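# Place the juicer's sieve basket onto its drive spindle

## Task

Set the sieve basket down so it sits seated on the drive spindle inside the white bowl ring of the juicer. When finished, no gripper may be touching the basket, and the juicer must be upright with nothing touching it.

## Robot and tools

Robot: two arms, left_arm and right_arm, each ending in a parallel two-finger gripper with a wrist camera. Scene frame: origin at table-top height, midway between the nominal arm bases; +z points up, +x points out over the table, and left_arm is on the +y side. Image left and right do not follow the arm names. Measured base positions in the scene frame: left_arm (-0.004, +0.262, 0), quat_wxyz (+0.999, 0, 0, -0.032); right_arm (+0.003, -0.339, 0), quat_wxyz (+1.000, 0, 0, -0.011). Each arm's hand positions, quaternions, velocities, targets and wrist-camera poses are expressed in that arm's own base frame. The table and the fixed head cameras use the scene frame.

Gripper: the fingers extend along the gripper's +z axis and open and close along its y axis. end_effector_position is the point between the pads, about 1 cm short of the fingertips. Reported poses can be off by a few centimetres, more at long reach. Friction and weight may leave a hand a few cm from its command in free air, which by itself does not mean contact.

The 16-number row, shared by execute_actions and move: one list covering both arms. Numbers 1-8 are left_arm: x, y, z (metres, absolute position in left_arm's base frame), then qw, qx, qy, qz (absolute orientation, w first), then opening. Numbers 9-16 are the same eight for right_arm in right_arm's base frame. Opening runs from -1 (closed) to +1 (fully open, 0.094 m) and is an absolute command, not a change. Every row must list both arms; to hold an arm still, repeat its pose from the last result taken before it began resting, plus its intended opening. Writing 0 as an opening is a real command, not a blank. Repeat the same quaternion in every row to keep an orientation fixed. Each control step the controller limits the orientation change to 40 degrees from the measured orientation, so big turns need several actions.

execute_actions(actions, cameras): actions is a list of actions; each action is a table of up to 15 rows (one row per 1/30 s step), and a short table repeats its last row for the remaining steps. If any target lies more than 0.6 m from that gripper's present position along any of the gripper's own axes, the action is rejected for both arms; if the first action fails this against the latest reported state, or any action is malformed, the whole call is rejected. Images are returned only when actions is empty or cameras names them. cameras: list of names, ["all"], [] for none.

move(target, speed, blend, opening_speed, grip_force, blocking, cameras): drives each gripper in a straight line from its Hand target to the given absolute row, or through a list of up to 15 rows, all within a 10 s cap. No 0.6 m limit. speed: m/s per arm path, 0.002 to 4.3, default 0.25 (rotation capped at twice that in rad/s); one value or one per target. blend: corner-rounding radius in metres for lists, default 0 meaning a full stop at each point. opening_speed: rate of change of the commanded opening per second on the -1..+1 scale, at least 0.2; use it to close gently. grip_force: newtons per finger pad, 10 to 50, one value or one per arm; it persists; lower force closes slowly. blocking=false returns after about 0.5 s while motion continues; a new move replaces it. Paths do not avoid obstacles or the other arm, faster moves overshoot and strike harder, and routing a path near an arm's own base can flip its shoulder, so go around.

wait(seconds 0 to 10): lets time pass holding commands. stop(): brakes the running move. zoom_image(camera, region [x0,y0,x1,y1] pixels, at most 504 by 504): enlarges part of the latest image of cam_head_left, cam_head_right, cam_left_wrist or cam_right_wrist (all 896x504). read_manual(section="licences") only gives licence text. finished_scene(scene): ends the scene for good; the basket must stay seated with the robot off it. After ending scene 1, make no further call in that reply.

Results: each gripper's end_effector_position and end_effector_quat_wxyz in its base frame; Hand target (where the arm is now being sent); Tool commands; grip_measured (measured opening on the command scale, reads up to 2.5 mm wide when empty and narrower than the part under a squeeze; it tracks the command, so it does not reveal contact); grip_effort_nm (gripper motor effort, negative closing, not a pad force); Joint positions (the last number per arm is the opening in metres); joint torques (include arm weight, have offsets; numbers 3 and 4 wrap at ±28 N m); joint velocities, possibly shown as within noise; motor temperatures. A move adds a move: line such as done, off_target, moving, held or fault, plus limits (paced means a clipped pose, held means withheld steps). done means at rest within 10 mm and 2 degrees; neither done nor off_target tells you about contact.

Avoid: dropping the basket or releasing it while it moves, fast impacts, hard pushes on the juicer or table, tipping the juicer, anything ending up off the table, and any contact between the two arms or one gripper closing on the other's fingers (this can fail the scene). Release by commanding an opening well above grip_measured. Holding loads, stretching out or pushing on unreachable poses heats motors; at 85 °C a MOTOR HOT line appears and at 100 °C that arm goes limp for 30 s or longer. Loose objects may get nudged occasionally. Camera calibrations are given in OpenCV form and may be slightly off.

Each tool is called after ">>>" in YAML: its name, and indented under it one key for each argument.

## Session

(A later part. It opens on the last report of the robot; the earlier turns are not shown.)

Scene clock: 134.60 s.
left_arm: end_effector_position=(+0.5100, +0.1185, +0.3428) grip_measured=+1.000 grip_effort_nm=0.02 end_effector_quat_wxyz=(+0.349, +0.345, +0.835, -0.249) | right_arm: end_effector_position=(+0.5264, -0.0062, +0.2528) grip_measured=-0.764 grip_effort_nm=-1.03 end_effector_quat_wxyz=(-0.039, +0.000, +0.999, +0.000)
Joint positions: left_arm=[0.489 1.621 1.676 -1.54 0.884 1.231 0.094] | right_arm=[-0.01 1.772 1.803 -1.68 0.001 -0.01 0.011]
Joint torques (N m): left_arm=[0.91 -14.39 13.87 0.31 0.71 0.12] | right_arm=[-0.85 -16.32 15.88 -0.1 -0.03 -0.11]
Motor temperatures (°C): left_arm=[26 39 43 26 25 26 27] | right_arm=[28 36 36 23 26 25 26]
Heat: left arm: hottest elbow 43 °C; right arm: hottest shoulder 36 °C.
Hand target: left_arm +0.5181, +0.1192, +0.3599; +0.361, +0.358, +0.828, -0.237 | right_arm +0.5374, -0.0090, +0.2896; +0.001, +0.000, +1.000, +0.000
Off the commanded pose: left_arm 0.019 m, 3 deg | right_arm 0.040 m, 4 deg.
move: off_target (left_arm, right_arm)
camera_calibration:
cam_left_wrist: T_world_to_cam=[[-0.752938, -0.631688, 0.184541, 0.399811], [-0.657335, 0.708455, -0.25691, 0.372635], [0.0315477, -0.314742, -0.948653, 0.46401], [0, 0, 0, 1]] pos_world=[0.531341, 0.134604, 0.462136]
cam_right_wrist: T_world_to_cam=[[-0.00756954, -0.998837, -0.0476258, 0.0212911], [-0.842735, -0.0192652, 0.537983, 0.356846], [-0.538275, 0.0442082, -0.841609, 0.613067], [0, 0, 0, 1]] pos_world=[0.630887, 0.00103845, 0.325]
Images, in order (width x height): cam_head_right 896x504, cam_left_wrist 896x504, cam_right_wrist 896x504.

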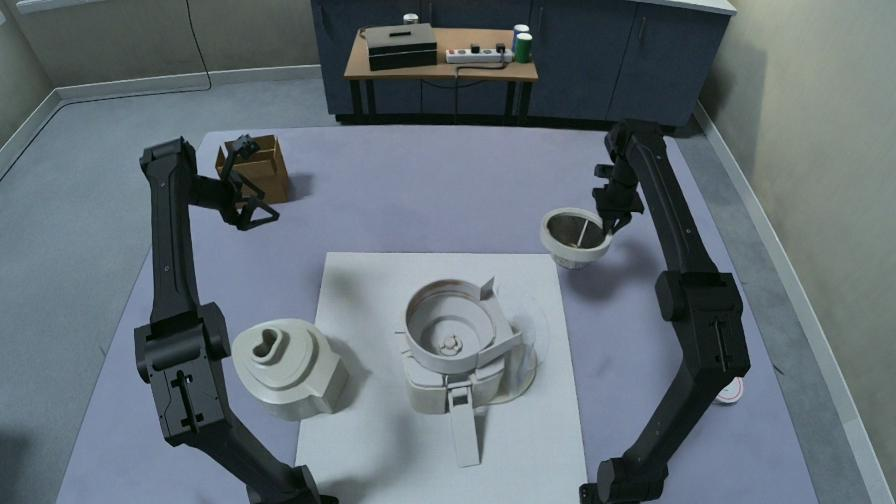

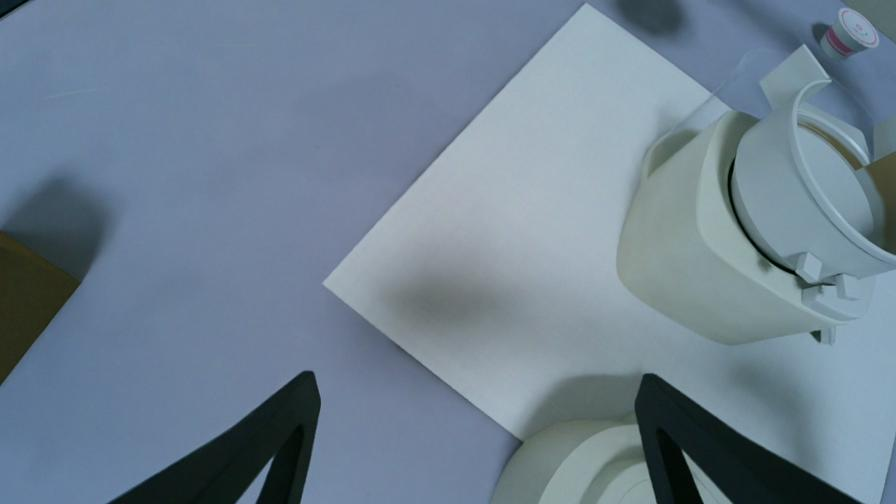

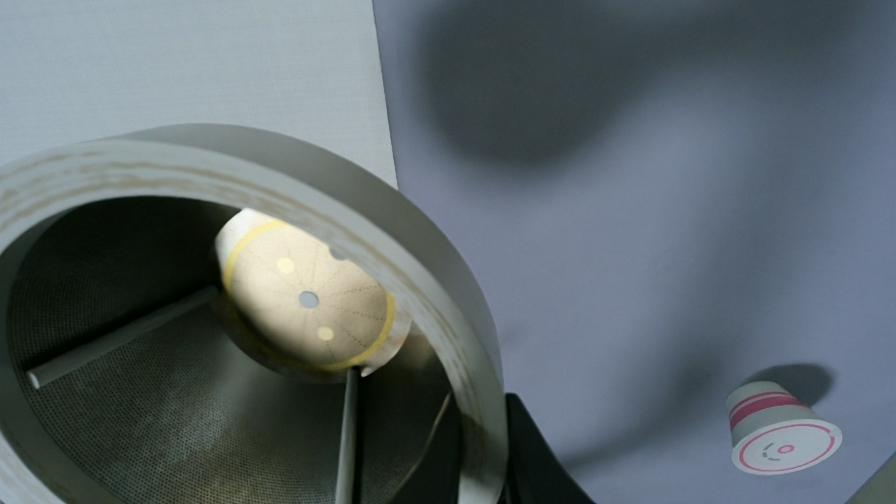

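>>> move:
  target:
    - [0.519, 0.1196, 0.36, 0.361, 0.358, 0.828, -0.237, 1, 0.50, 0.02, 0.365, 0.2159, -0.0151, 0.9740, -0.0681, -1]
    - [0.519, 0.1196, 0.36, 0.361, 0.358, 0.828, -0.237, 1, 0.48, 0.24, 0.365, 0.2159, -0.0151, 0.9740, -0.0681, -1]
  speed: 0.2
  blend: 0.05
  cameras: ["cam_right_wrist", "cam_head_right","cam_head_left","cam_left_wrist"]

>>> zoom_image:
  camera: "cam_head_right"
  region: [350, 130, 600, 380]

Scene clock: 183.67 s.
left_arm: end_effector_position=(+0.5100, +0.1185, +0.3428) grip_measured=+1.000 grip_effort_nm=0.02 end_effector_quat_wxyz=(+0.349, +0.345, +0.835, -0.249) | right_arm: end_effector_position=(+0.4678, +0.2327, +0.3290) grip_measured=-0.764 grip_effort_nm=-1.03 end_effector_quat_wxyz=(+0.185, -0.030, +0.979, -0.086)
Joint positions: left_arm=[0.489 1.621 1.676 -1.54 0.884 1.231 0.094] | right_arm=[0.573 1.557 1.689 -1.465 0.338 0.472 0.011]
Joint torques (N m): left_arm=[1.08 -13.98 13.94 0.21 0.75 0.08] | right_arm=[-0.44 -13.27 16.92 0.77 0.41 0.15]
Motor temperatures (°C): left_arm=[26 39 45 26 26 26 27] | right_arm=[28 39 46 23 26 25 27]
Heat: left arm: hottest elbow 45 °C; right arm: hottest elbow 46 °C.
Hand target: left_arm +0.5181, +0.1192, +0.3599; +0.361, +0.358, +0.828, -0.237 | right_arm +0.4778, +0.2386, +0.3646; +0.216, -0.015, +0.974, -0.067
Off the commanded pose: left_arm 0.019 m, 3 deg | right_arm 0.039 m, 4 deg.
move: off_target (left_arm, right_arm)
camera_calibration:
cam_left_wrist: T_world_to_cam=[[-0.752938, -0.631688, 0.184541, 0.399811], [-0.657335, 0.708455, -0.25691, 0.372635], [0.0315477, -0.314742, -0.948653, 0.46401], [0, 0, 0, 1]] pos_world=[0.531341, 0.134604, 0.462136]
cam_right_wrist: T_world_to_cam=[[0.0403612, -0.990181, 0.133838, 0.178899], [-0.992447, -0.0241977, 0.120267, 0.479668], [-0.115847, -0.137681, -0.983678, 0.526609], [0, 0, 0, 1]] pos_world=[0.52983, 0.261253, 0.436382]

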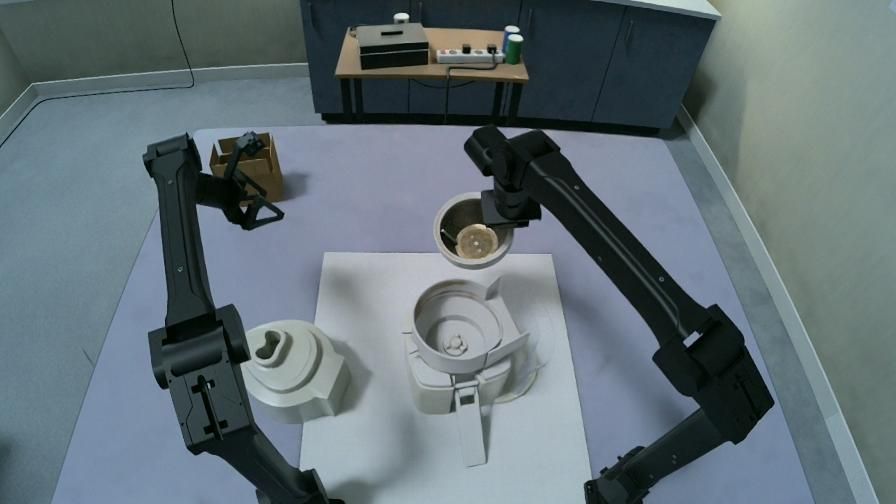

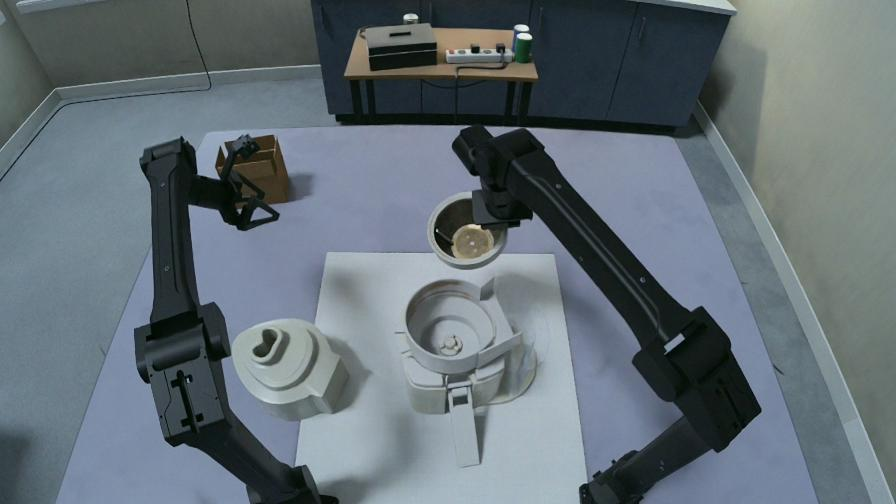

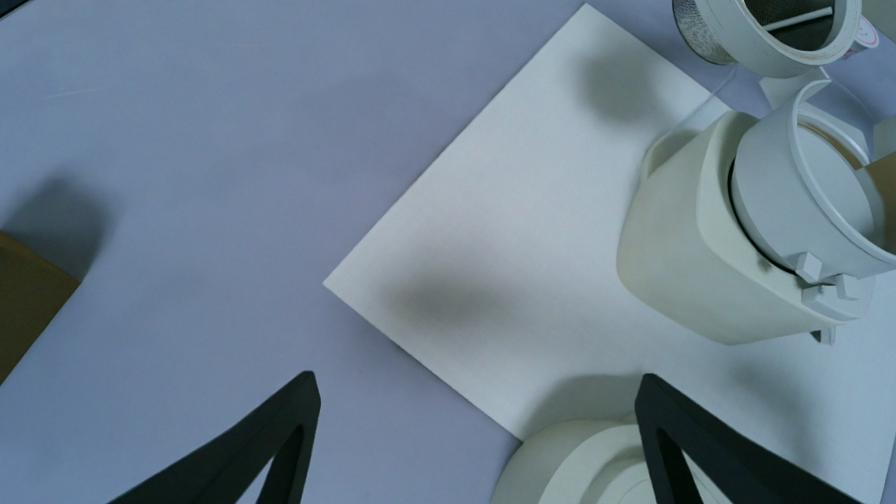

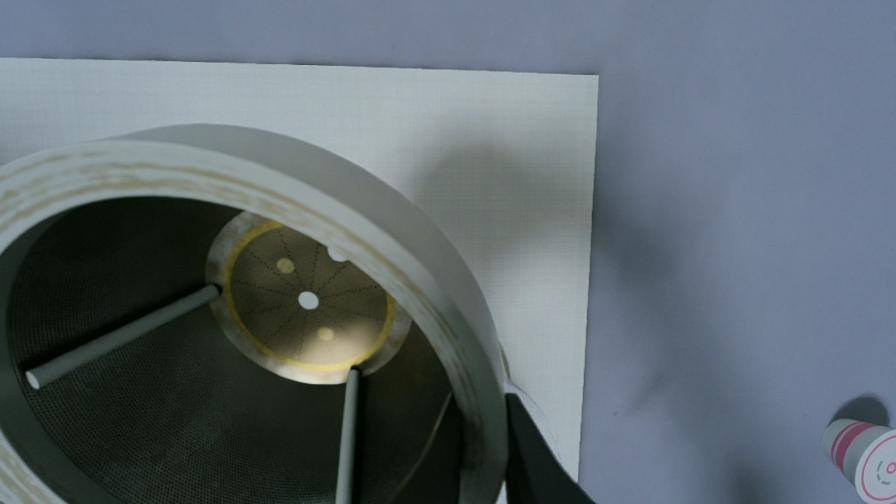

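Scaled by 2.016 from the camera's 896x504 image, which has a finer 1280x720 frame.

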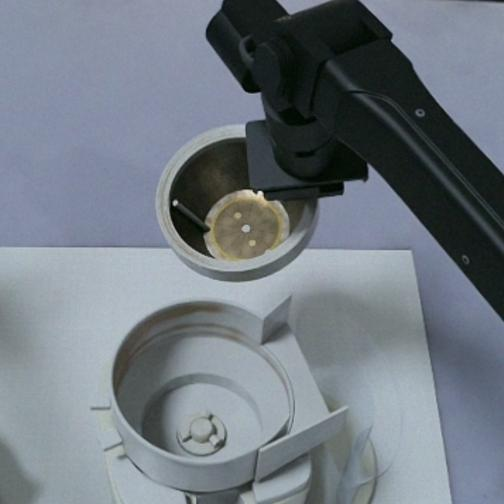

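>>> move:
  target:
    - [0.519, 0.1196, 0.36, 0.361, 0.358, 0.828, -0.237, 1, 0.47, 0.245, 0.405, 0.2159, -0.0151, 0.9740, -0.0681, -1]
    - [0.519, 0.1196, 0.36, 0.361, 0.358, 0.828, -0.237, 1, 0.39, 0.265, 0.41, 0.2159, -0.0151, 0.9740, -0.0681, -1]
  speed: 0.2
  blend: 0.02
  cameras: ["cam_right_wrist", "cam_head_right","cam_head_left","cam_left_wrist"]

>>> zoom_image:
  camera: "cam_head_right"
  region: [350, 180, 600, 430]

Scene clock: 200.67 s.
left_arm: end_effector_position=(+0.5100, +0.1185, +0.3428) grip_measured=+1.000 grip_effort_nm=0.02 end_effector_quat_wxyz=(+0.349, +0.345, +0.835, -0.249) | right_arm: end_effector_position=(+0.3920, +0.2653, +0.3966) grip_measured=-0.764 grip_effort_nm=-1.03 end_effector_quat_wxyz=(+0.206, -0.024, +0.975, -0.076)
Joint positions: left_arm=[0.489 1.621 1.676 -1.54 0.884 1.231 0.094] | right_arm=[0.734 1.469 1.766 -1.642 0.383 0.641 0.011]
Joint torques (N m): left_arm=[0.67 -14.74 14.05 0.12 0.71 0.07] | right_arm=[0.38 -11.46 11.49 0.68 0.47 0.16]
Heat: left arm: hottest elbow 46 °C; right arm: hottest elbow 48 °C.
Hand target: left_arm +0.5181, +0.1192, +0.3599; +0.361, +0.358, +0.828, -0.237 | right_arm +0.3899, +0.2648, +0.4099; +0.216, -0.015, +0.974, -0.068
Off the commanded pose: left_arm 0.019 m, 3 deg | right_arm 0.014 m, 2 deg.
move: off_target (left_arm, right_arm)
camera_calibration:
cam_left_wrist: T_world_to_cam=[[-0.752938, -0.631688, 0.184541, 0.399811], [-0.657335, 0.708455, -0.25691, 0.372635], [0.0315477, -0.314742, -0.948653, 0.46401], [0, 0, 0, 1]] pos_world=[0.531341, 0.134604, 0.462136]
cam_right_wrist: T_world_to_cam=[[0.0318053, -0.993144, 0.112487, 0.217882], [-0.996719, -0.0231351, 0.0775596, 0.415512], [-0.0744255, -0.114585, -0.990622, 0.569153], [0, 0, 0, 1]] pos_world=[0.449578, 0.291217, 0.507079]

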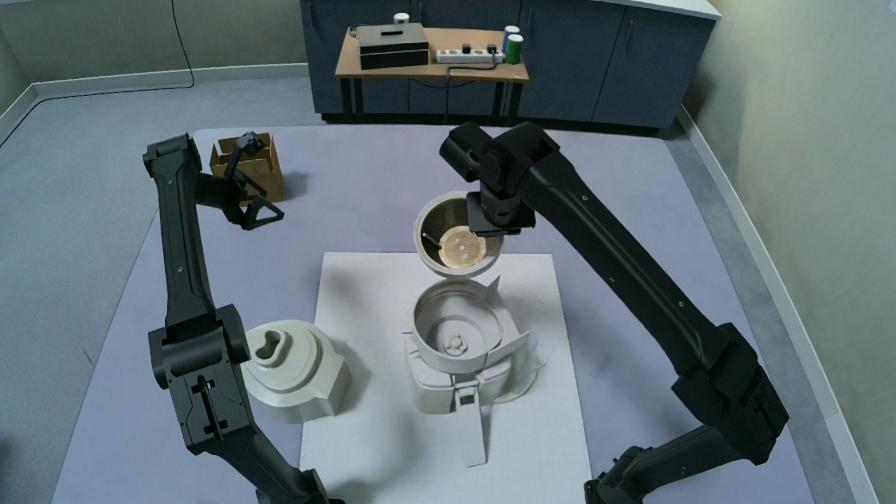

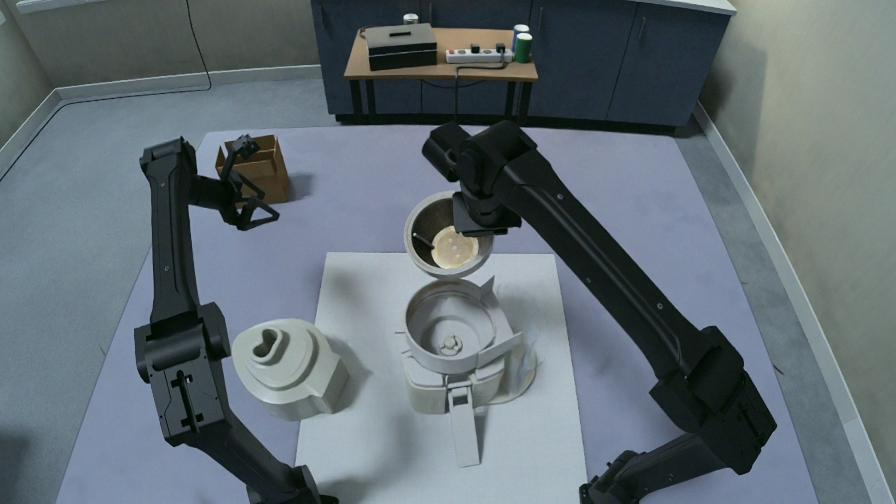

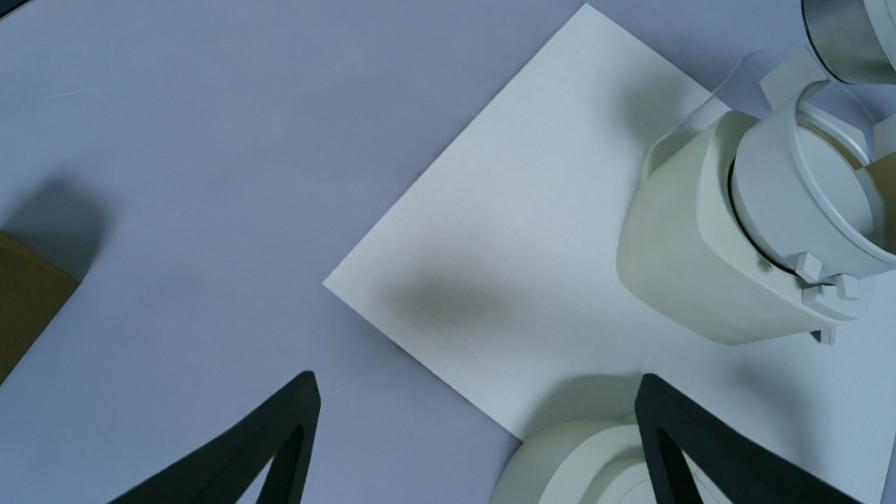

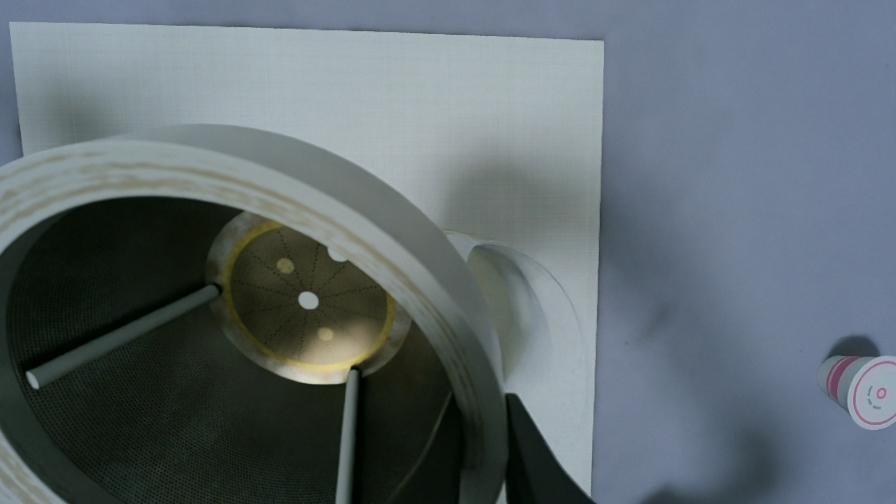

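Scaled by 2.016 from the camera's 896x504 image, which has a finer 1280x720 frame.

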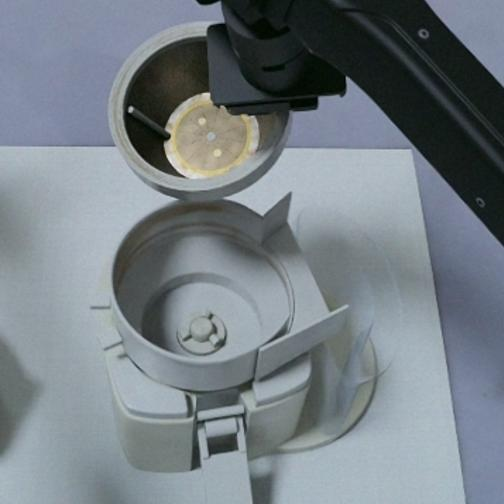

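>>> move:
  target:
    - [0.519, 0.1196, 0.36, 0.361, 0.358, 0.828, -0.237, 1, 0.322, 0.258, 0.405, 0.2159, -0.0151, 0.9740, -0.0681, -1]
    - [0.519, 0.1196, 0.36, 0.361, 0.358, 0.828, -0.237, 1, 0.322, 0.258, 0.33, 0.1129, -0.0079, 0.9912, -0.0694, -1]
  speed: 0.15
  blend: 0.01
  cameras: ["cam_head_right","cam_head_left","cam_left_wrist"]

>>> zoom_image:
  camera: "cam_head_right"
  region: [350, 180, 600, 430]

>>> zoom_image:
  camera: "cam_head_left"
  region: [350, 180, 600, 430]

Scene clock: 213.03 s.
left_arm: end_effector_position=(+0.5100, +0.1185, +0.3428) grip_measured=+1.000 grip_effort_nm=0.02 end_effector_quat_wxyz=(+0.349, +0.345, +0.835, -0.249) | right_arm: end_effector_position=(+0.3183, +0.2593, +0.3284) grip_measured=-0.764 grip_effort_nm=-1.03 end_effector_quat_wxyz=(+0.107, -0.018, +0.991, -0.077)
Joint positions: left_arm=[0.489 1.621 1.676 -1.54 0.884 1.231 0.094] | right_arm=[0.794 1.386 1.531 -1.67 0.261 0.751 0.011]
Joint torques (N m): left_arm=[0.91 -14.27 13.98 0.36 0.76 0.07] | right_arm=[-1.44 -10.05 9.44 1.58 0.15 0.06]
Heat: left arm: hottest elbow 46 °C; right arm: hottest elbow 48 °C.
Hand target: left_arm +0.5181, +0.1192, +0.3599; +0.361, +0.358, +0.828, -0.237 | right_arm +0.3220, +0.2580, +0.3300; +0.113, -0.008, +0.991, -0.070
Off the commanded pose: left_arm 0.019 m, 3 deg | right_arm 0.004 m, 2 deg.
move: off_target (left_arm)
camera_calibration:
cam_left_wrist: T_world_to_cam=[[-0.752938, -0.631688, 0.184541, 0.399811], [-0.657335, 0.708455, -0.25691, 0.372635], [0.0315477, -0.314742, -0.948653, 0.46401], [0, 0, 0, 1]] pos_world=[0.531341, 0.134604, 0.462136]
Images, in order (width x height): cam_head_left 896x504, cam_head_right 896x504, cam_left_wrist 896x504.

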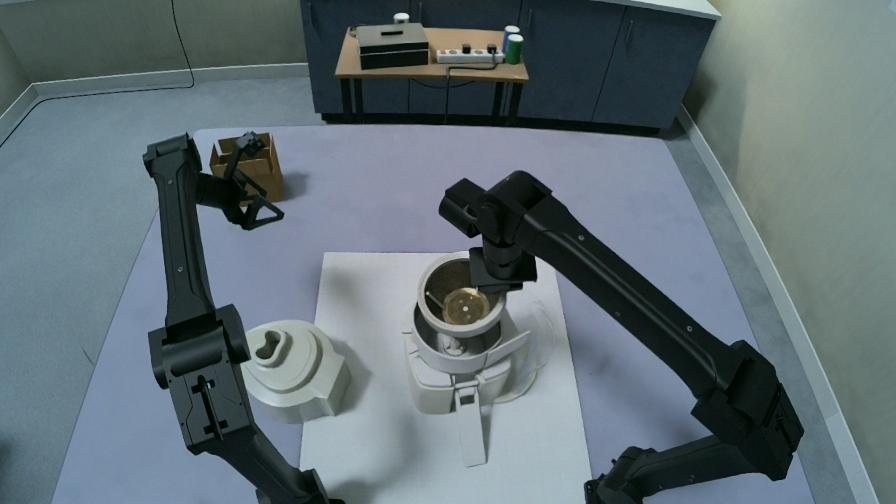

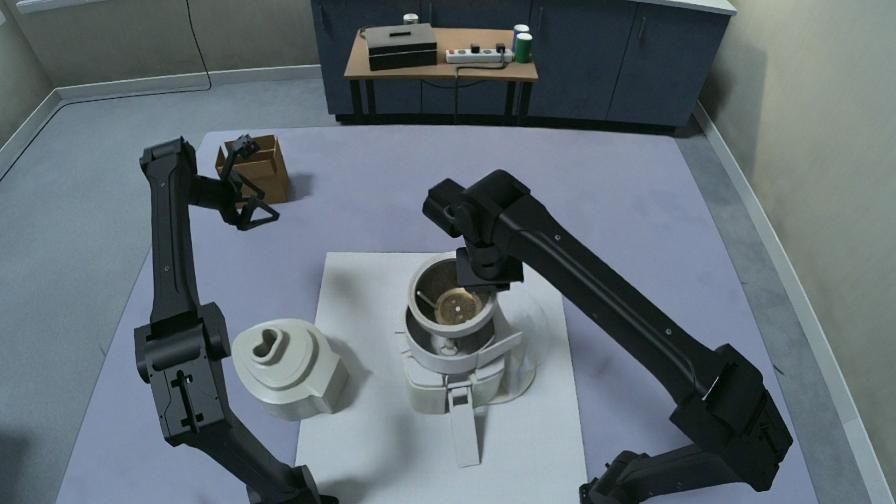

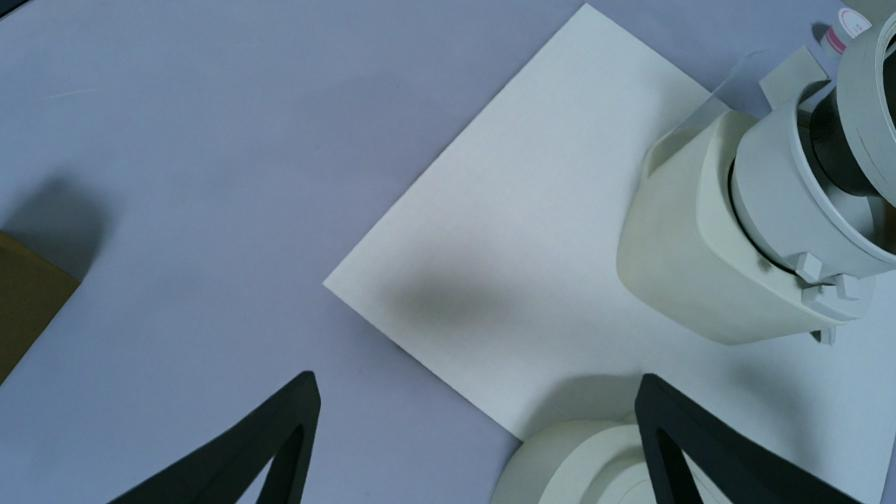

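Scaled by 2.016 from the camera's 896x504 image, which has a finer 1280x720 frame.

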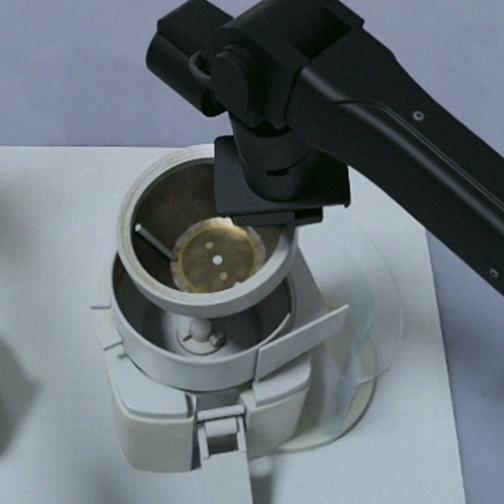

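Scaled by 2.016 from the camera's 896x504 image, which has a finer 1280x720 frame.

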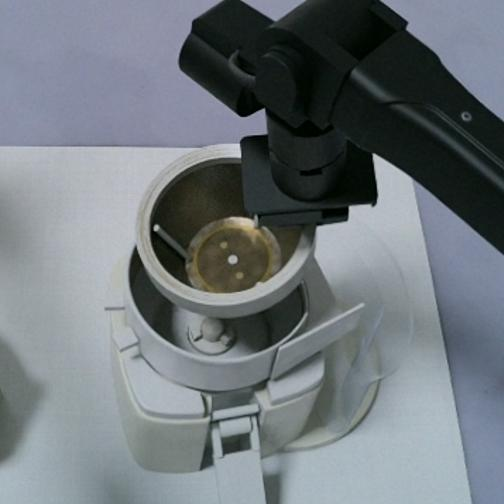

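>>> move:
  target: [0.519, 0.1196, 0.36, 0.361, 0.358, 0.828, -0.237, 1, 0.324, 0.257, 0.31, 0.1, 0.0, 0.995, 0.0, -1]
  speed: 0.12
  cameras: ["cam_head_right","cam_head_left","cam_left_wrist"]

>>> zoom_image:
  camera: "cam_head_right"
  region: [390, 230, 540, 380]

>>> zoom_image:
  camera: "cam_head_left"
  region: [390, 230, 540, 380]

Scene clock: 229.93 s.
left_arm: end_effector_position=(+0.5100, +0.1185, +0.3428) grip_measured=+1.000 grip_effort_nm=0.02 end_effector_quat_wxyz=(+0.349, +0.345, +0.835, -0.249) | right_arm: end_effector_position=(+0.3218, +0.2603, +0.3026) grip_measured=-0.764 grip_effort_nm=-1.03 end_effector_quat_wxyz=(+0.088, -0.001, +0.996, -0.013)
Joint positions: left_arm=[0.489 1.621 1.676 -1.54 0.884 1.231 0.094] | right_arm=[0.739 1.349 1.434 -1.542 0.137 0.728 0.011]
Joint torques (N m): left_arm=[1.2 -14.27 14.06 0.05 0.73 0.04] | right_arm=[-1.61 -10.87 9.36 1.69 -0.04 -0.11]
Heat: left arm: hottest elbow 47 °C; right arm: hottest elbow 46 °C.
Hand target: left_arm +0.5181, +0.1192, +0.3599; +0.361, +0.358, +0.828, -0.237 | right_arm +0.3239, +0.2570, +0.3100; +0.100, +0.000, +0.995, +0.000
Off the commanded pose: left_arm 0.019 m, 3 deg | right_arm 0.008 m, 2 deg.
move: off_target (left_arm)
camera_calibration:
cam_left_wrist: T_world_to_cam=[[-0.752938, -0.631688, 0.184541, 0.399811], [-0.657335, 0.708455, -0.25691, 0.372635], [0.0315477, -0.314742, -0.948653, 0.46401], [0, 0, 0, 1]] pos_world=[0.531341, 0.134604, 0.462136]
Images, in order (width x height): cam_head_left 896x504, cam_head_right 896x504, cam_left_wrist 896x504.

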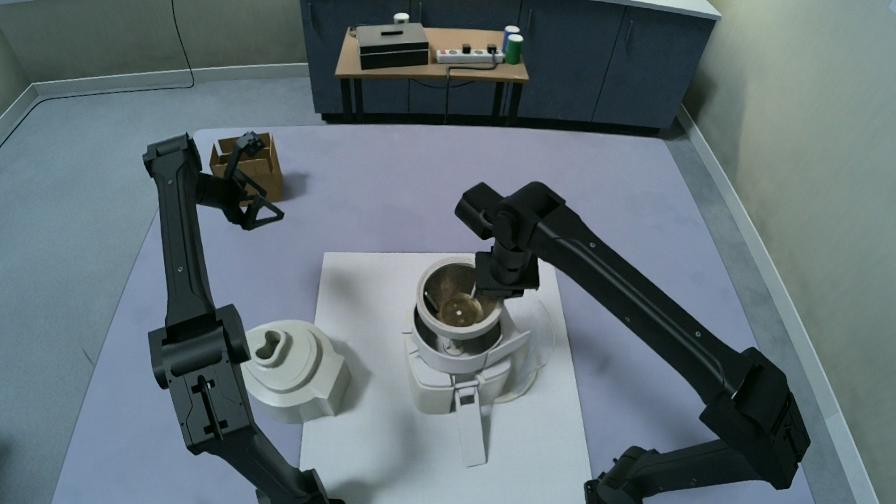

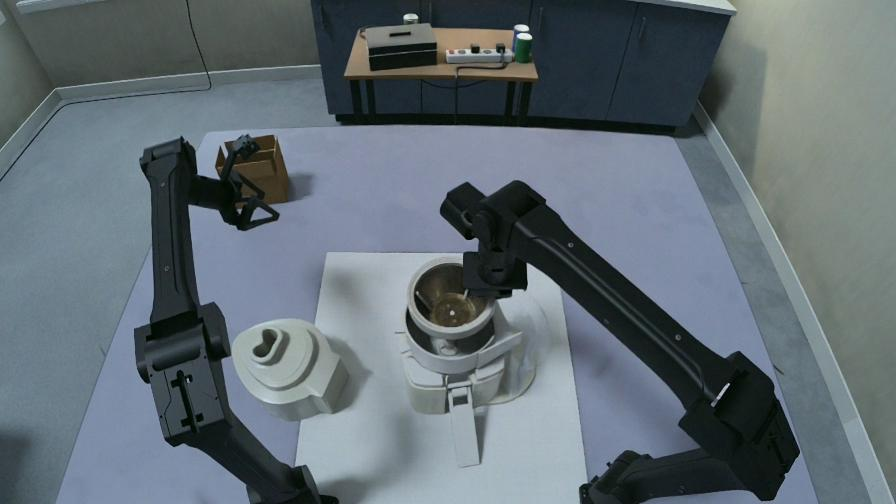

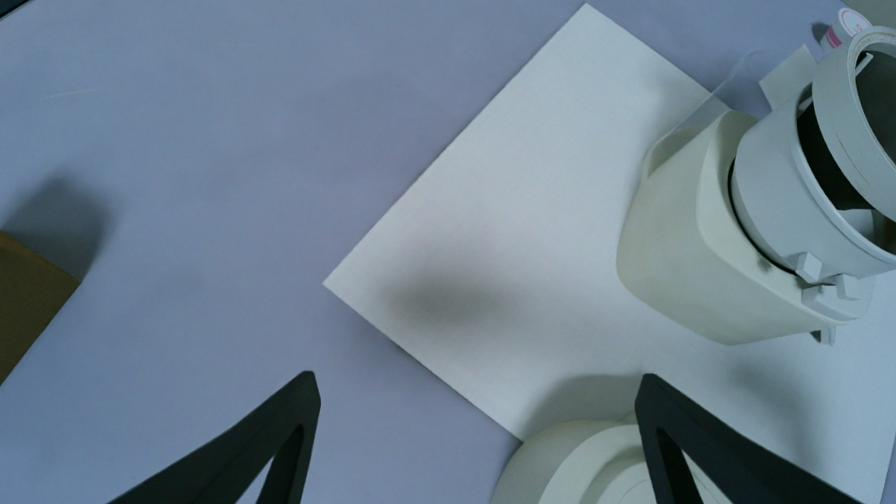

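Scaled by 3.360 from the camera's 896x504 image, which has a finer 1280x720 frame.

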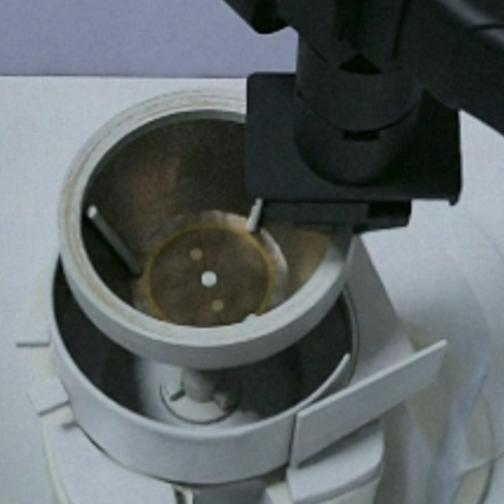

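Scaled by 3.360 from the camera's 896x504 image, which has a finer 1280x720 frame.

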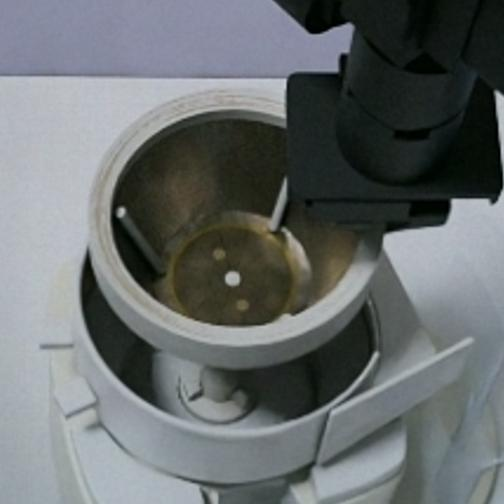

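>>> move:
  target: [0.519, 0.1196, 0.36, 0.361, 0.358, 0.828, -0.237, 1, 0.321, 0.257, 0.252, 0.1, 0.015, 0.995, 0.01, -1]
  speed: 0.1
  cameras: ["cam_head_right","cam_head_left","cam_left_wrist"]

>>> zoom_image:
  camera: "cam_head_right"
  region: [390, 250, 540, 400]

>>> zoom_image:
  camera: "cam_head_left"
  region: [390, 250, 540, 400]

>>> zoom_image:
  camera: "cam_left_wrist"
  region: [696, 0, 896, 360]

Scene clock: 244.50 s.
left_arm: end_effector_position=(+0.5100, +0.1185, +0.3428) grip_measured=+1.000 grip_effort_nm=0.02 end_effector_quat_wxyz=(+0.349, +0.345, +0.835, -0.249) | right_arm: end_effector_position=(+0.3183, +0.2587, +0.2684) grip_measured=-0.764 grip_effort_nm=-1.03 end_effector_quat_wxyz=(+0.108, +0.005, +0.994, +0.016)
Joint positions: left_arm=[0.489 1.621 1.676 -1.54 0.884 1.231 0.094] | right_arm=[0.735 1.292 1.286 -1.382 0.121 0.733 0.011]
Joint torques (N m): left_arm=[1.03 -14.8 14.15 0.1 0.72 0.14] | right_arm=[-1.26 -7 7.86 1.83 0.14 0.09]
Motor temperatures (°C): left_arm=[25 39 47 26 26 26 27] | right_arm=[27 34 45 23 26 25 27]
Heat: left arm: hottest elbow 47 °C; right arm: hottest elbow 45 °C.
Hand target: left_arm +0.5181, +0.1192, +0.3599; +0.361, +0.358, +0.828, -0.237 | right_arm +0.3206, +0.2567, +0.2522; +0.100, +0.015, +0.995, +0.010
Off the commanded pose: left_arm 0.019 m, 3 deg | right_arm 0.017 m, 2 deg.
move: off_target (left_arm, right_arm)
camera_calibration:
cam_left_wrist: T_world_to_cam=[[-0.752938, -0.631688, 0.184541, 0.399811], [-0.657335, 0.708455, -0.25691, 0.372635], [0.0315477, -0.314742, -0.948653, 0.46401], [0, 0, 0, 1]] pos_world=[0.531341, 0.134604, 0.462136]
Images, in order (width x height): cam_head_left 896x504, cam_head_right 896x504, cam_left_wrist 896x504.

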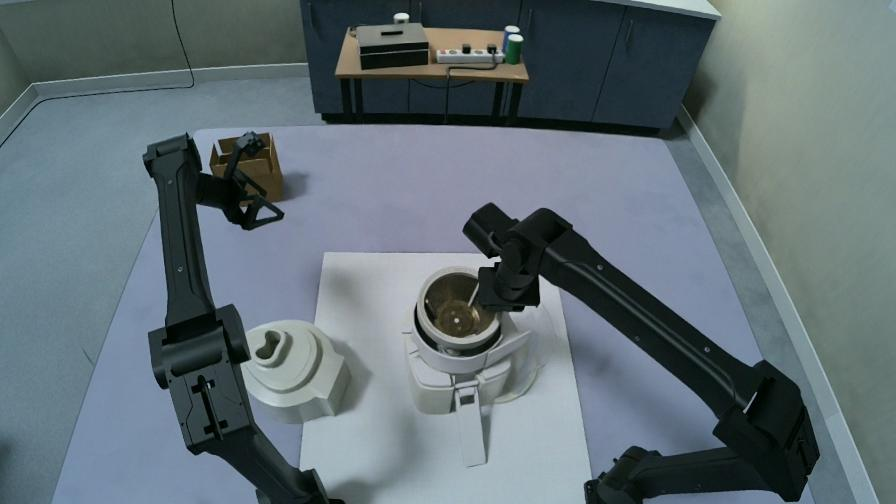

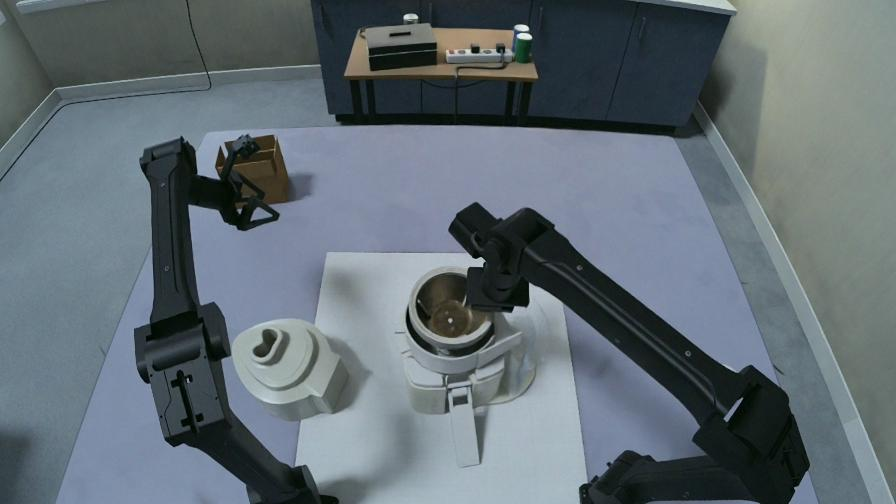

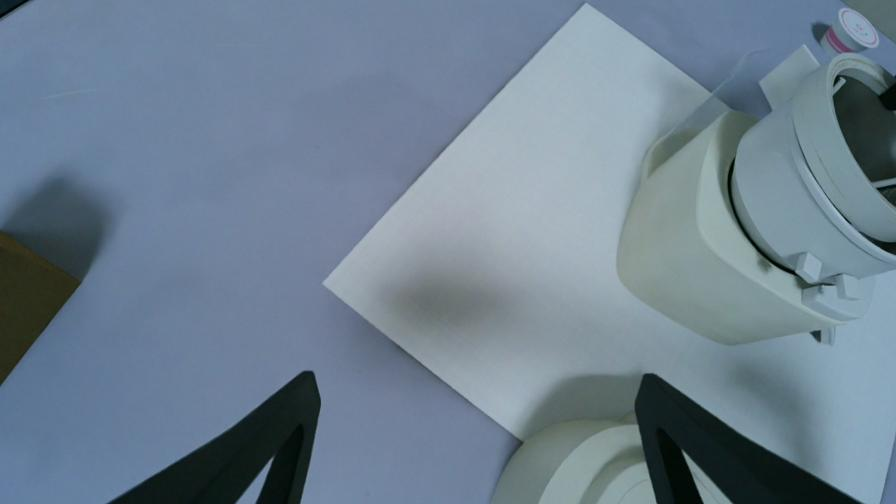

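Scaled by 3.360 from the camera's 896x504 image, which has a finer 1280x720 frame.

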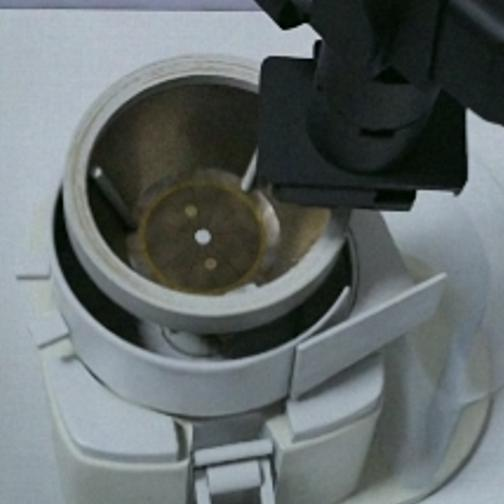

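Scaled by 3.360 from the camera's 896x504 image, which has a finer 1280x720 frame.

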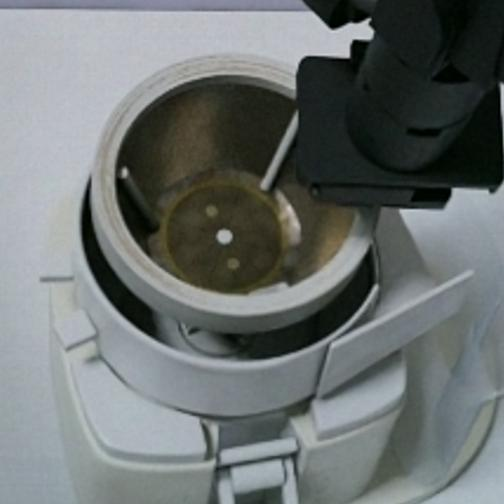

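Scaled by 1.400 from the camera's 896x504 image, which has a finer 1280x720 frame.

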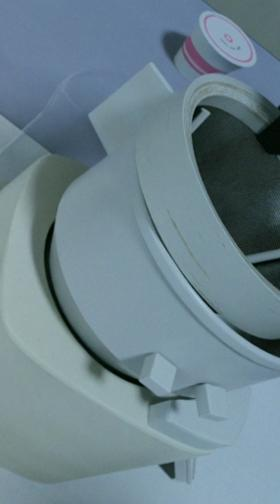

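>>> move:
  target:
    - [0.519, 0.1196, 0.36, 0.361, 0.358, 0.828, -0.237, 1, 0.317, 0.256, 0.25, 0.06, 0.005, 0.998, 0.0, -1]
    - [0.519, 0.1196, 0.36, 0.361, 0.358, 0.828, -0.237, 1, 0.317, 0.256, 0.218, 0.06, 0.005, 0.998, 0.0, -1]
  speed: 0.08
  blend: 0.01
  cameras: ["cam_head_right","cam_head_left","cam_left_wrist"]

>>> zoom_image:
  camera: "cam_head_right"
  region: [390, 250, 540, 400]

>>> zoom_image:
  camera: "cam_head_left"
  region: [390, 250, 540, 400]

>>> zoom_image:
  camera: "cam_left_wrist"
  region: [696, 0, 896, 360]

Scene clock: 265.80 s.
left_arm: end_effector_position=(+0.5100, +0.1185, +0.3428) grip_measured=+1.000 grip_effort_nm=0.02 end_effector_quat_wxyz=(+0.349, +0.345, +0.835, -0.249) | right_arm: end_effector_position=(+0.3156, +0.2587, +0.2561) grip_measured=-0.764 grip_effort_nm=-1.03 end_effector_quat_wxyz=(+0.091, +0.004, +0.996, +0.025)
Joint positions: left_arm=[0.489 1.621 1.676 -1.54 0.884 1.231 0.094] | right_arm=[0.724 1.296 1.261 -1.366 0.084 0.724 0.011]
Joint torques (N m): left_arm=[1.67 -14.27 13.87 0.17 0.74 0.1] | right_arm=[-1.32 -4.84 6.41 1.63 -0.06 -0.14]
Motor temperatures (°C): left_arm=[25 39 47 26 26 26 27] | right_arm=[27 34 40 23 26 25 28]
Heat: left arm: hottest elbow 47 °C; right arm: hottest elbow 40 °C.
Hand target: left_arm +0.5181, +0.1192, +0.3599; +0.361, +0.358, +0.828, -0.237 | right_arm +0.3152, +0.2546, +0.2196; +0.060, +0.005, +0.998, +0.000
Off the commanded pose: left_arm 0.019 m, 3 deg | right_arm 0.038 m, 5 deg.
move: off_target (left_arm, right_arm)
camera_calibration:
cam_left_wrist: T_world_to_cam=[[-0.752938, -0.631688, 0.184541, 0.399811], [-0.657335, 0.708455, -0.25691, 0.372635], [0.0315477, -0.314742, -0.948653, 0.46401], [0, 0, 0, 1]] pos_world=[0.531341, 0.134604, 0.462136]
Images, in order (width x height): cam_head_left 896x504, cam_head_right 896x504, cam_left_wrist 896x504.

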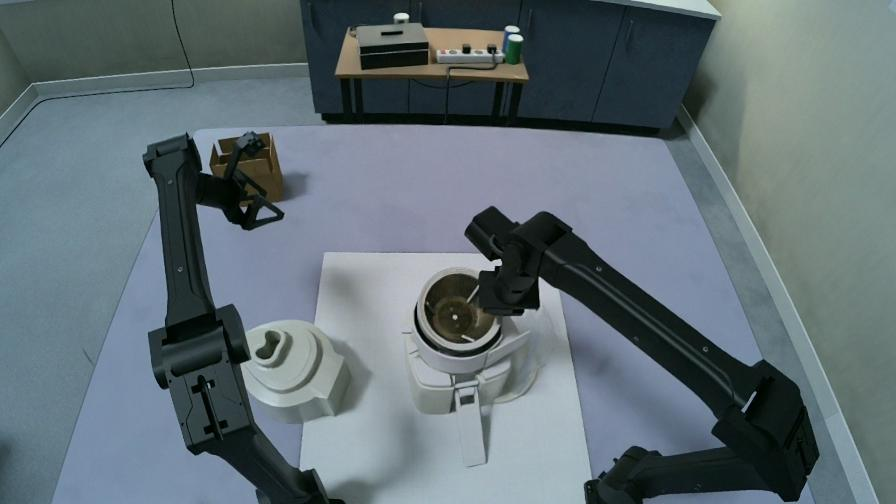

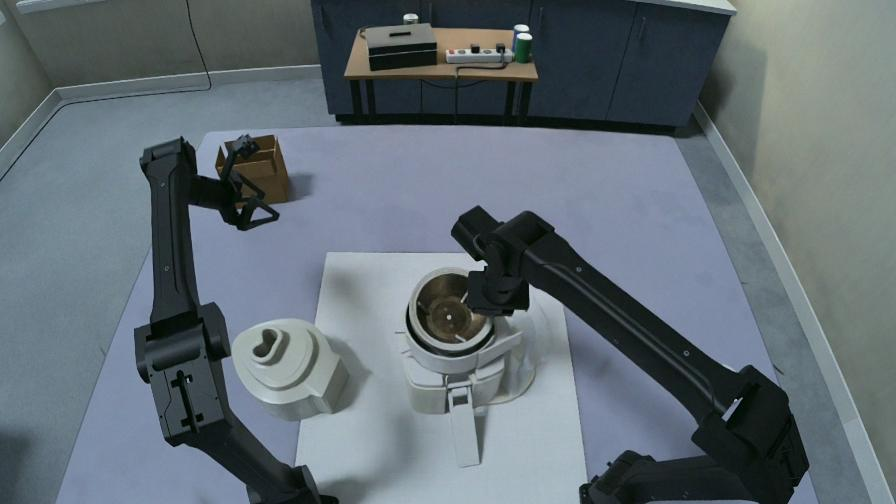

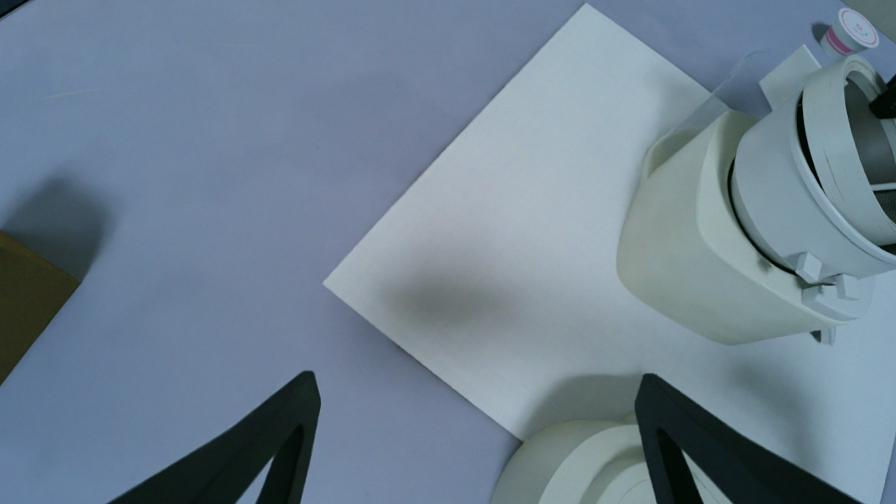

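Scaled by 3.360 from the camera's 896x504 image, which has a finer 1280x720 frame.

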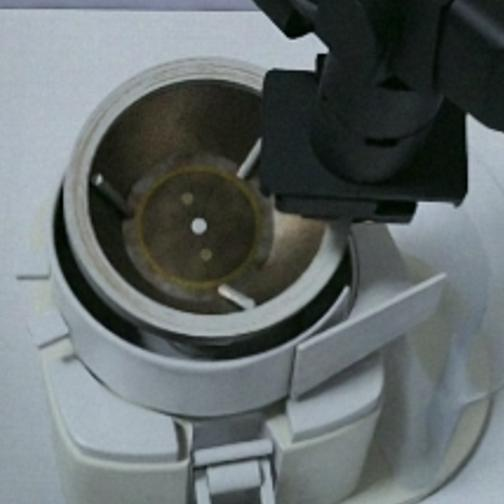

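Scaled by 3.360 from the camera's 896x504 image, which has a finer 1280x720 frame.

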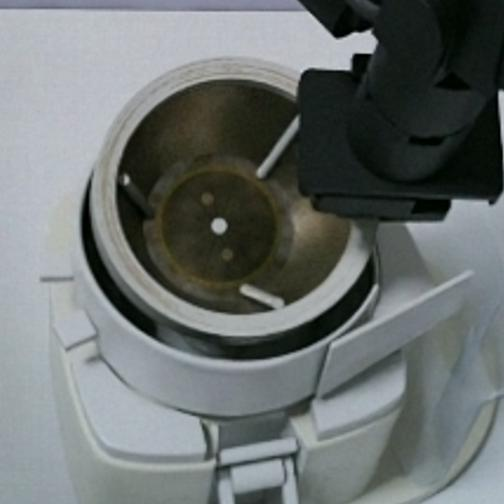

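Scaled by 1.400 from the camera's 896x504 image, which has a finer 1280x720 frame.

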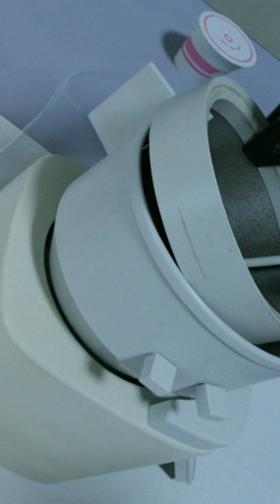

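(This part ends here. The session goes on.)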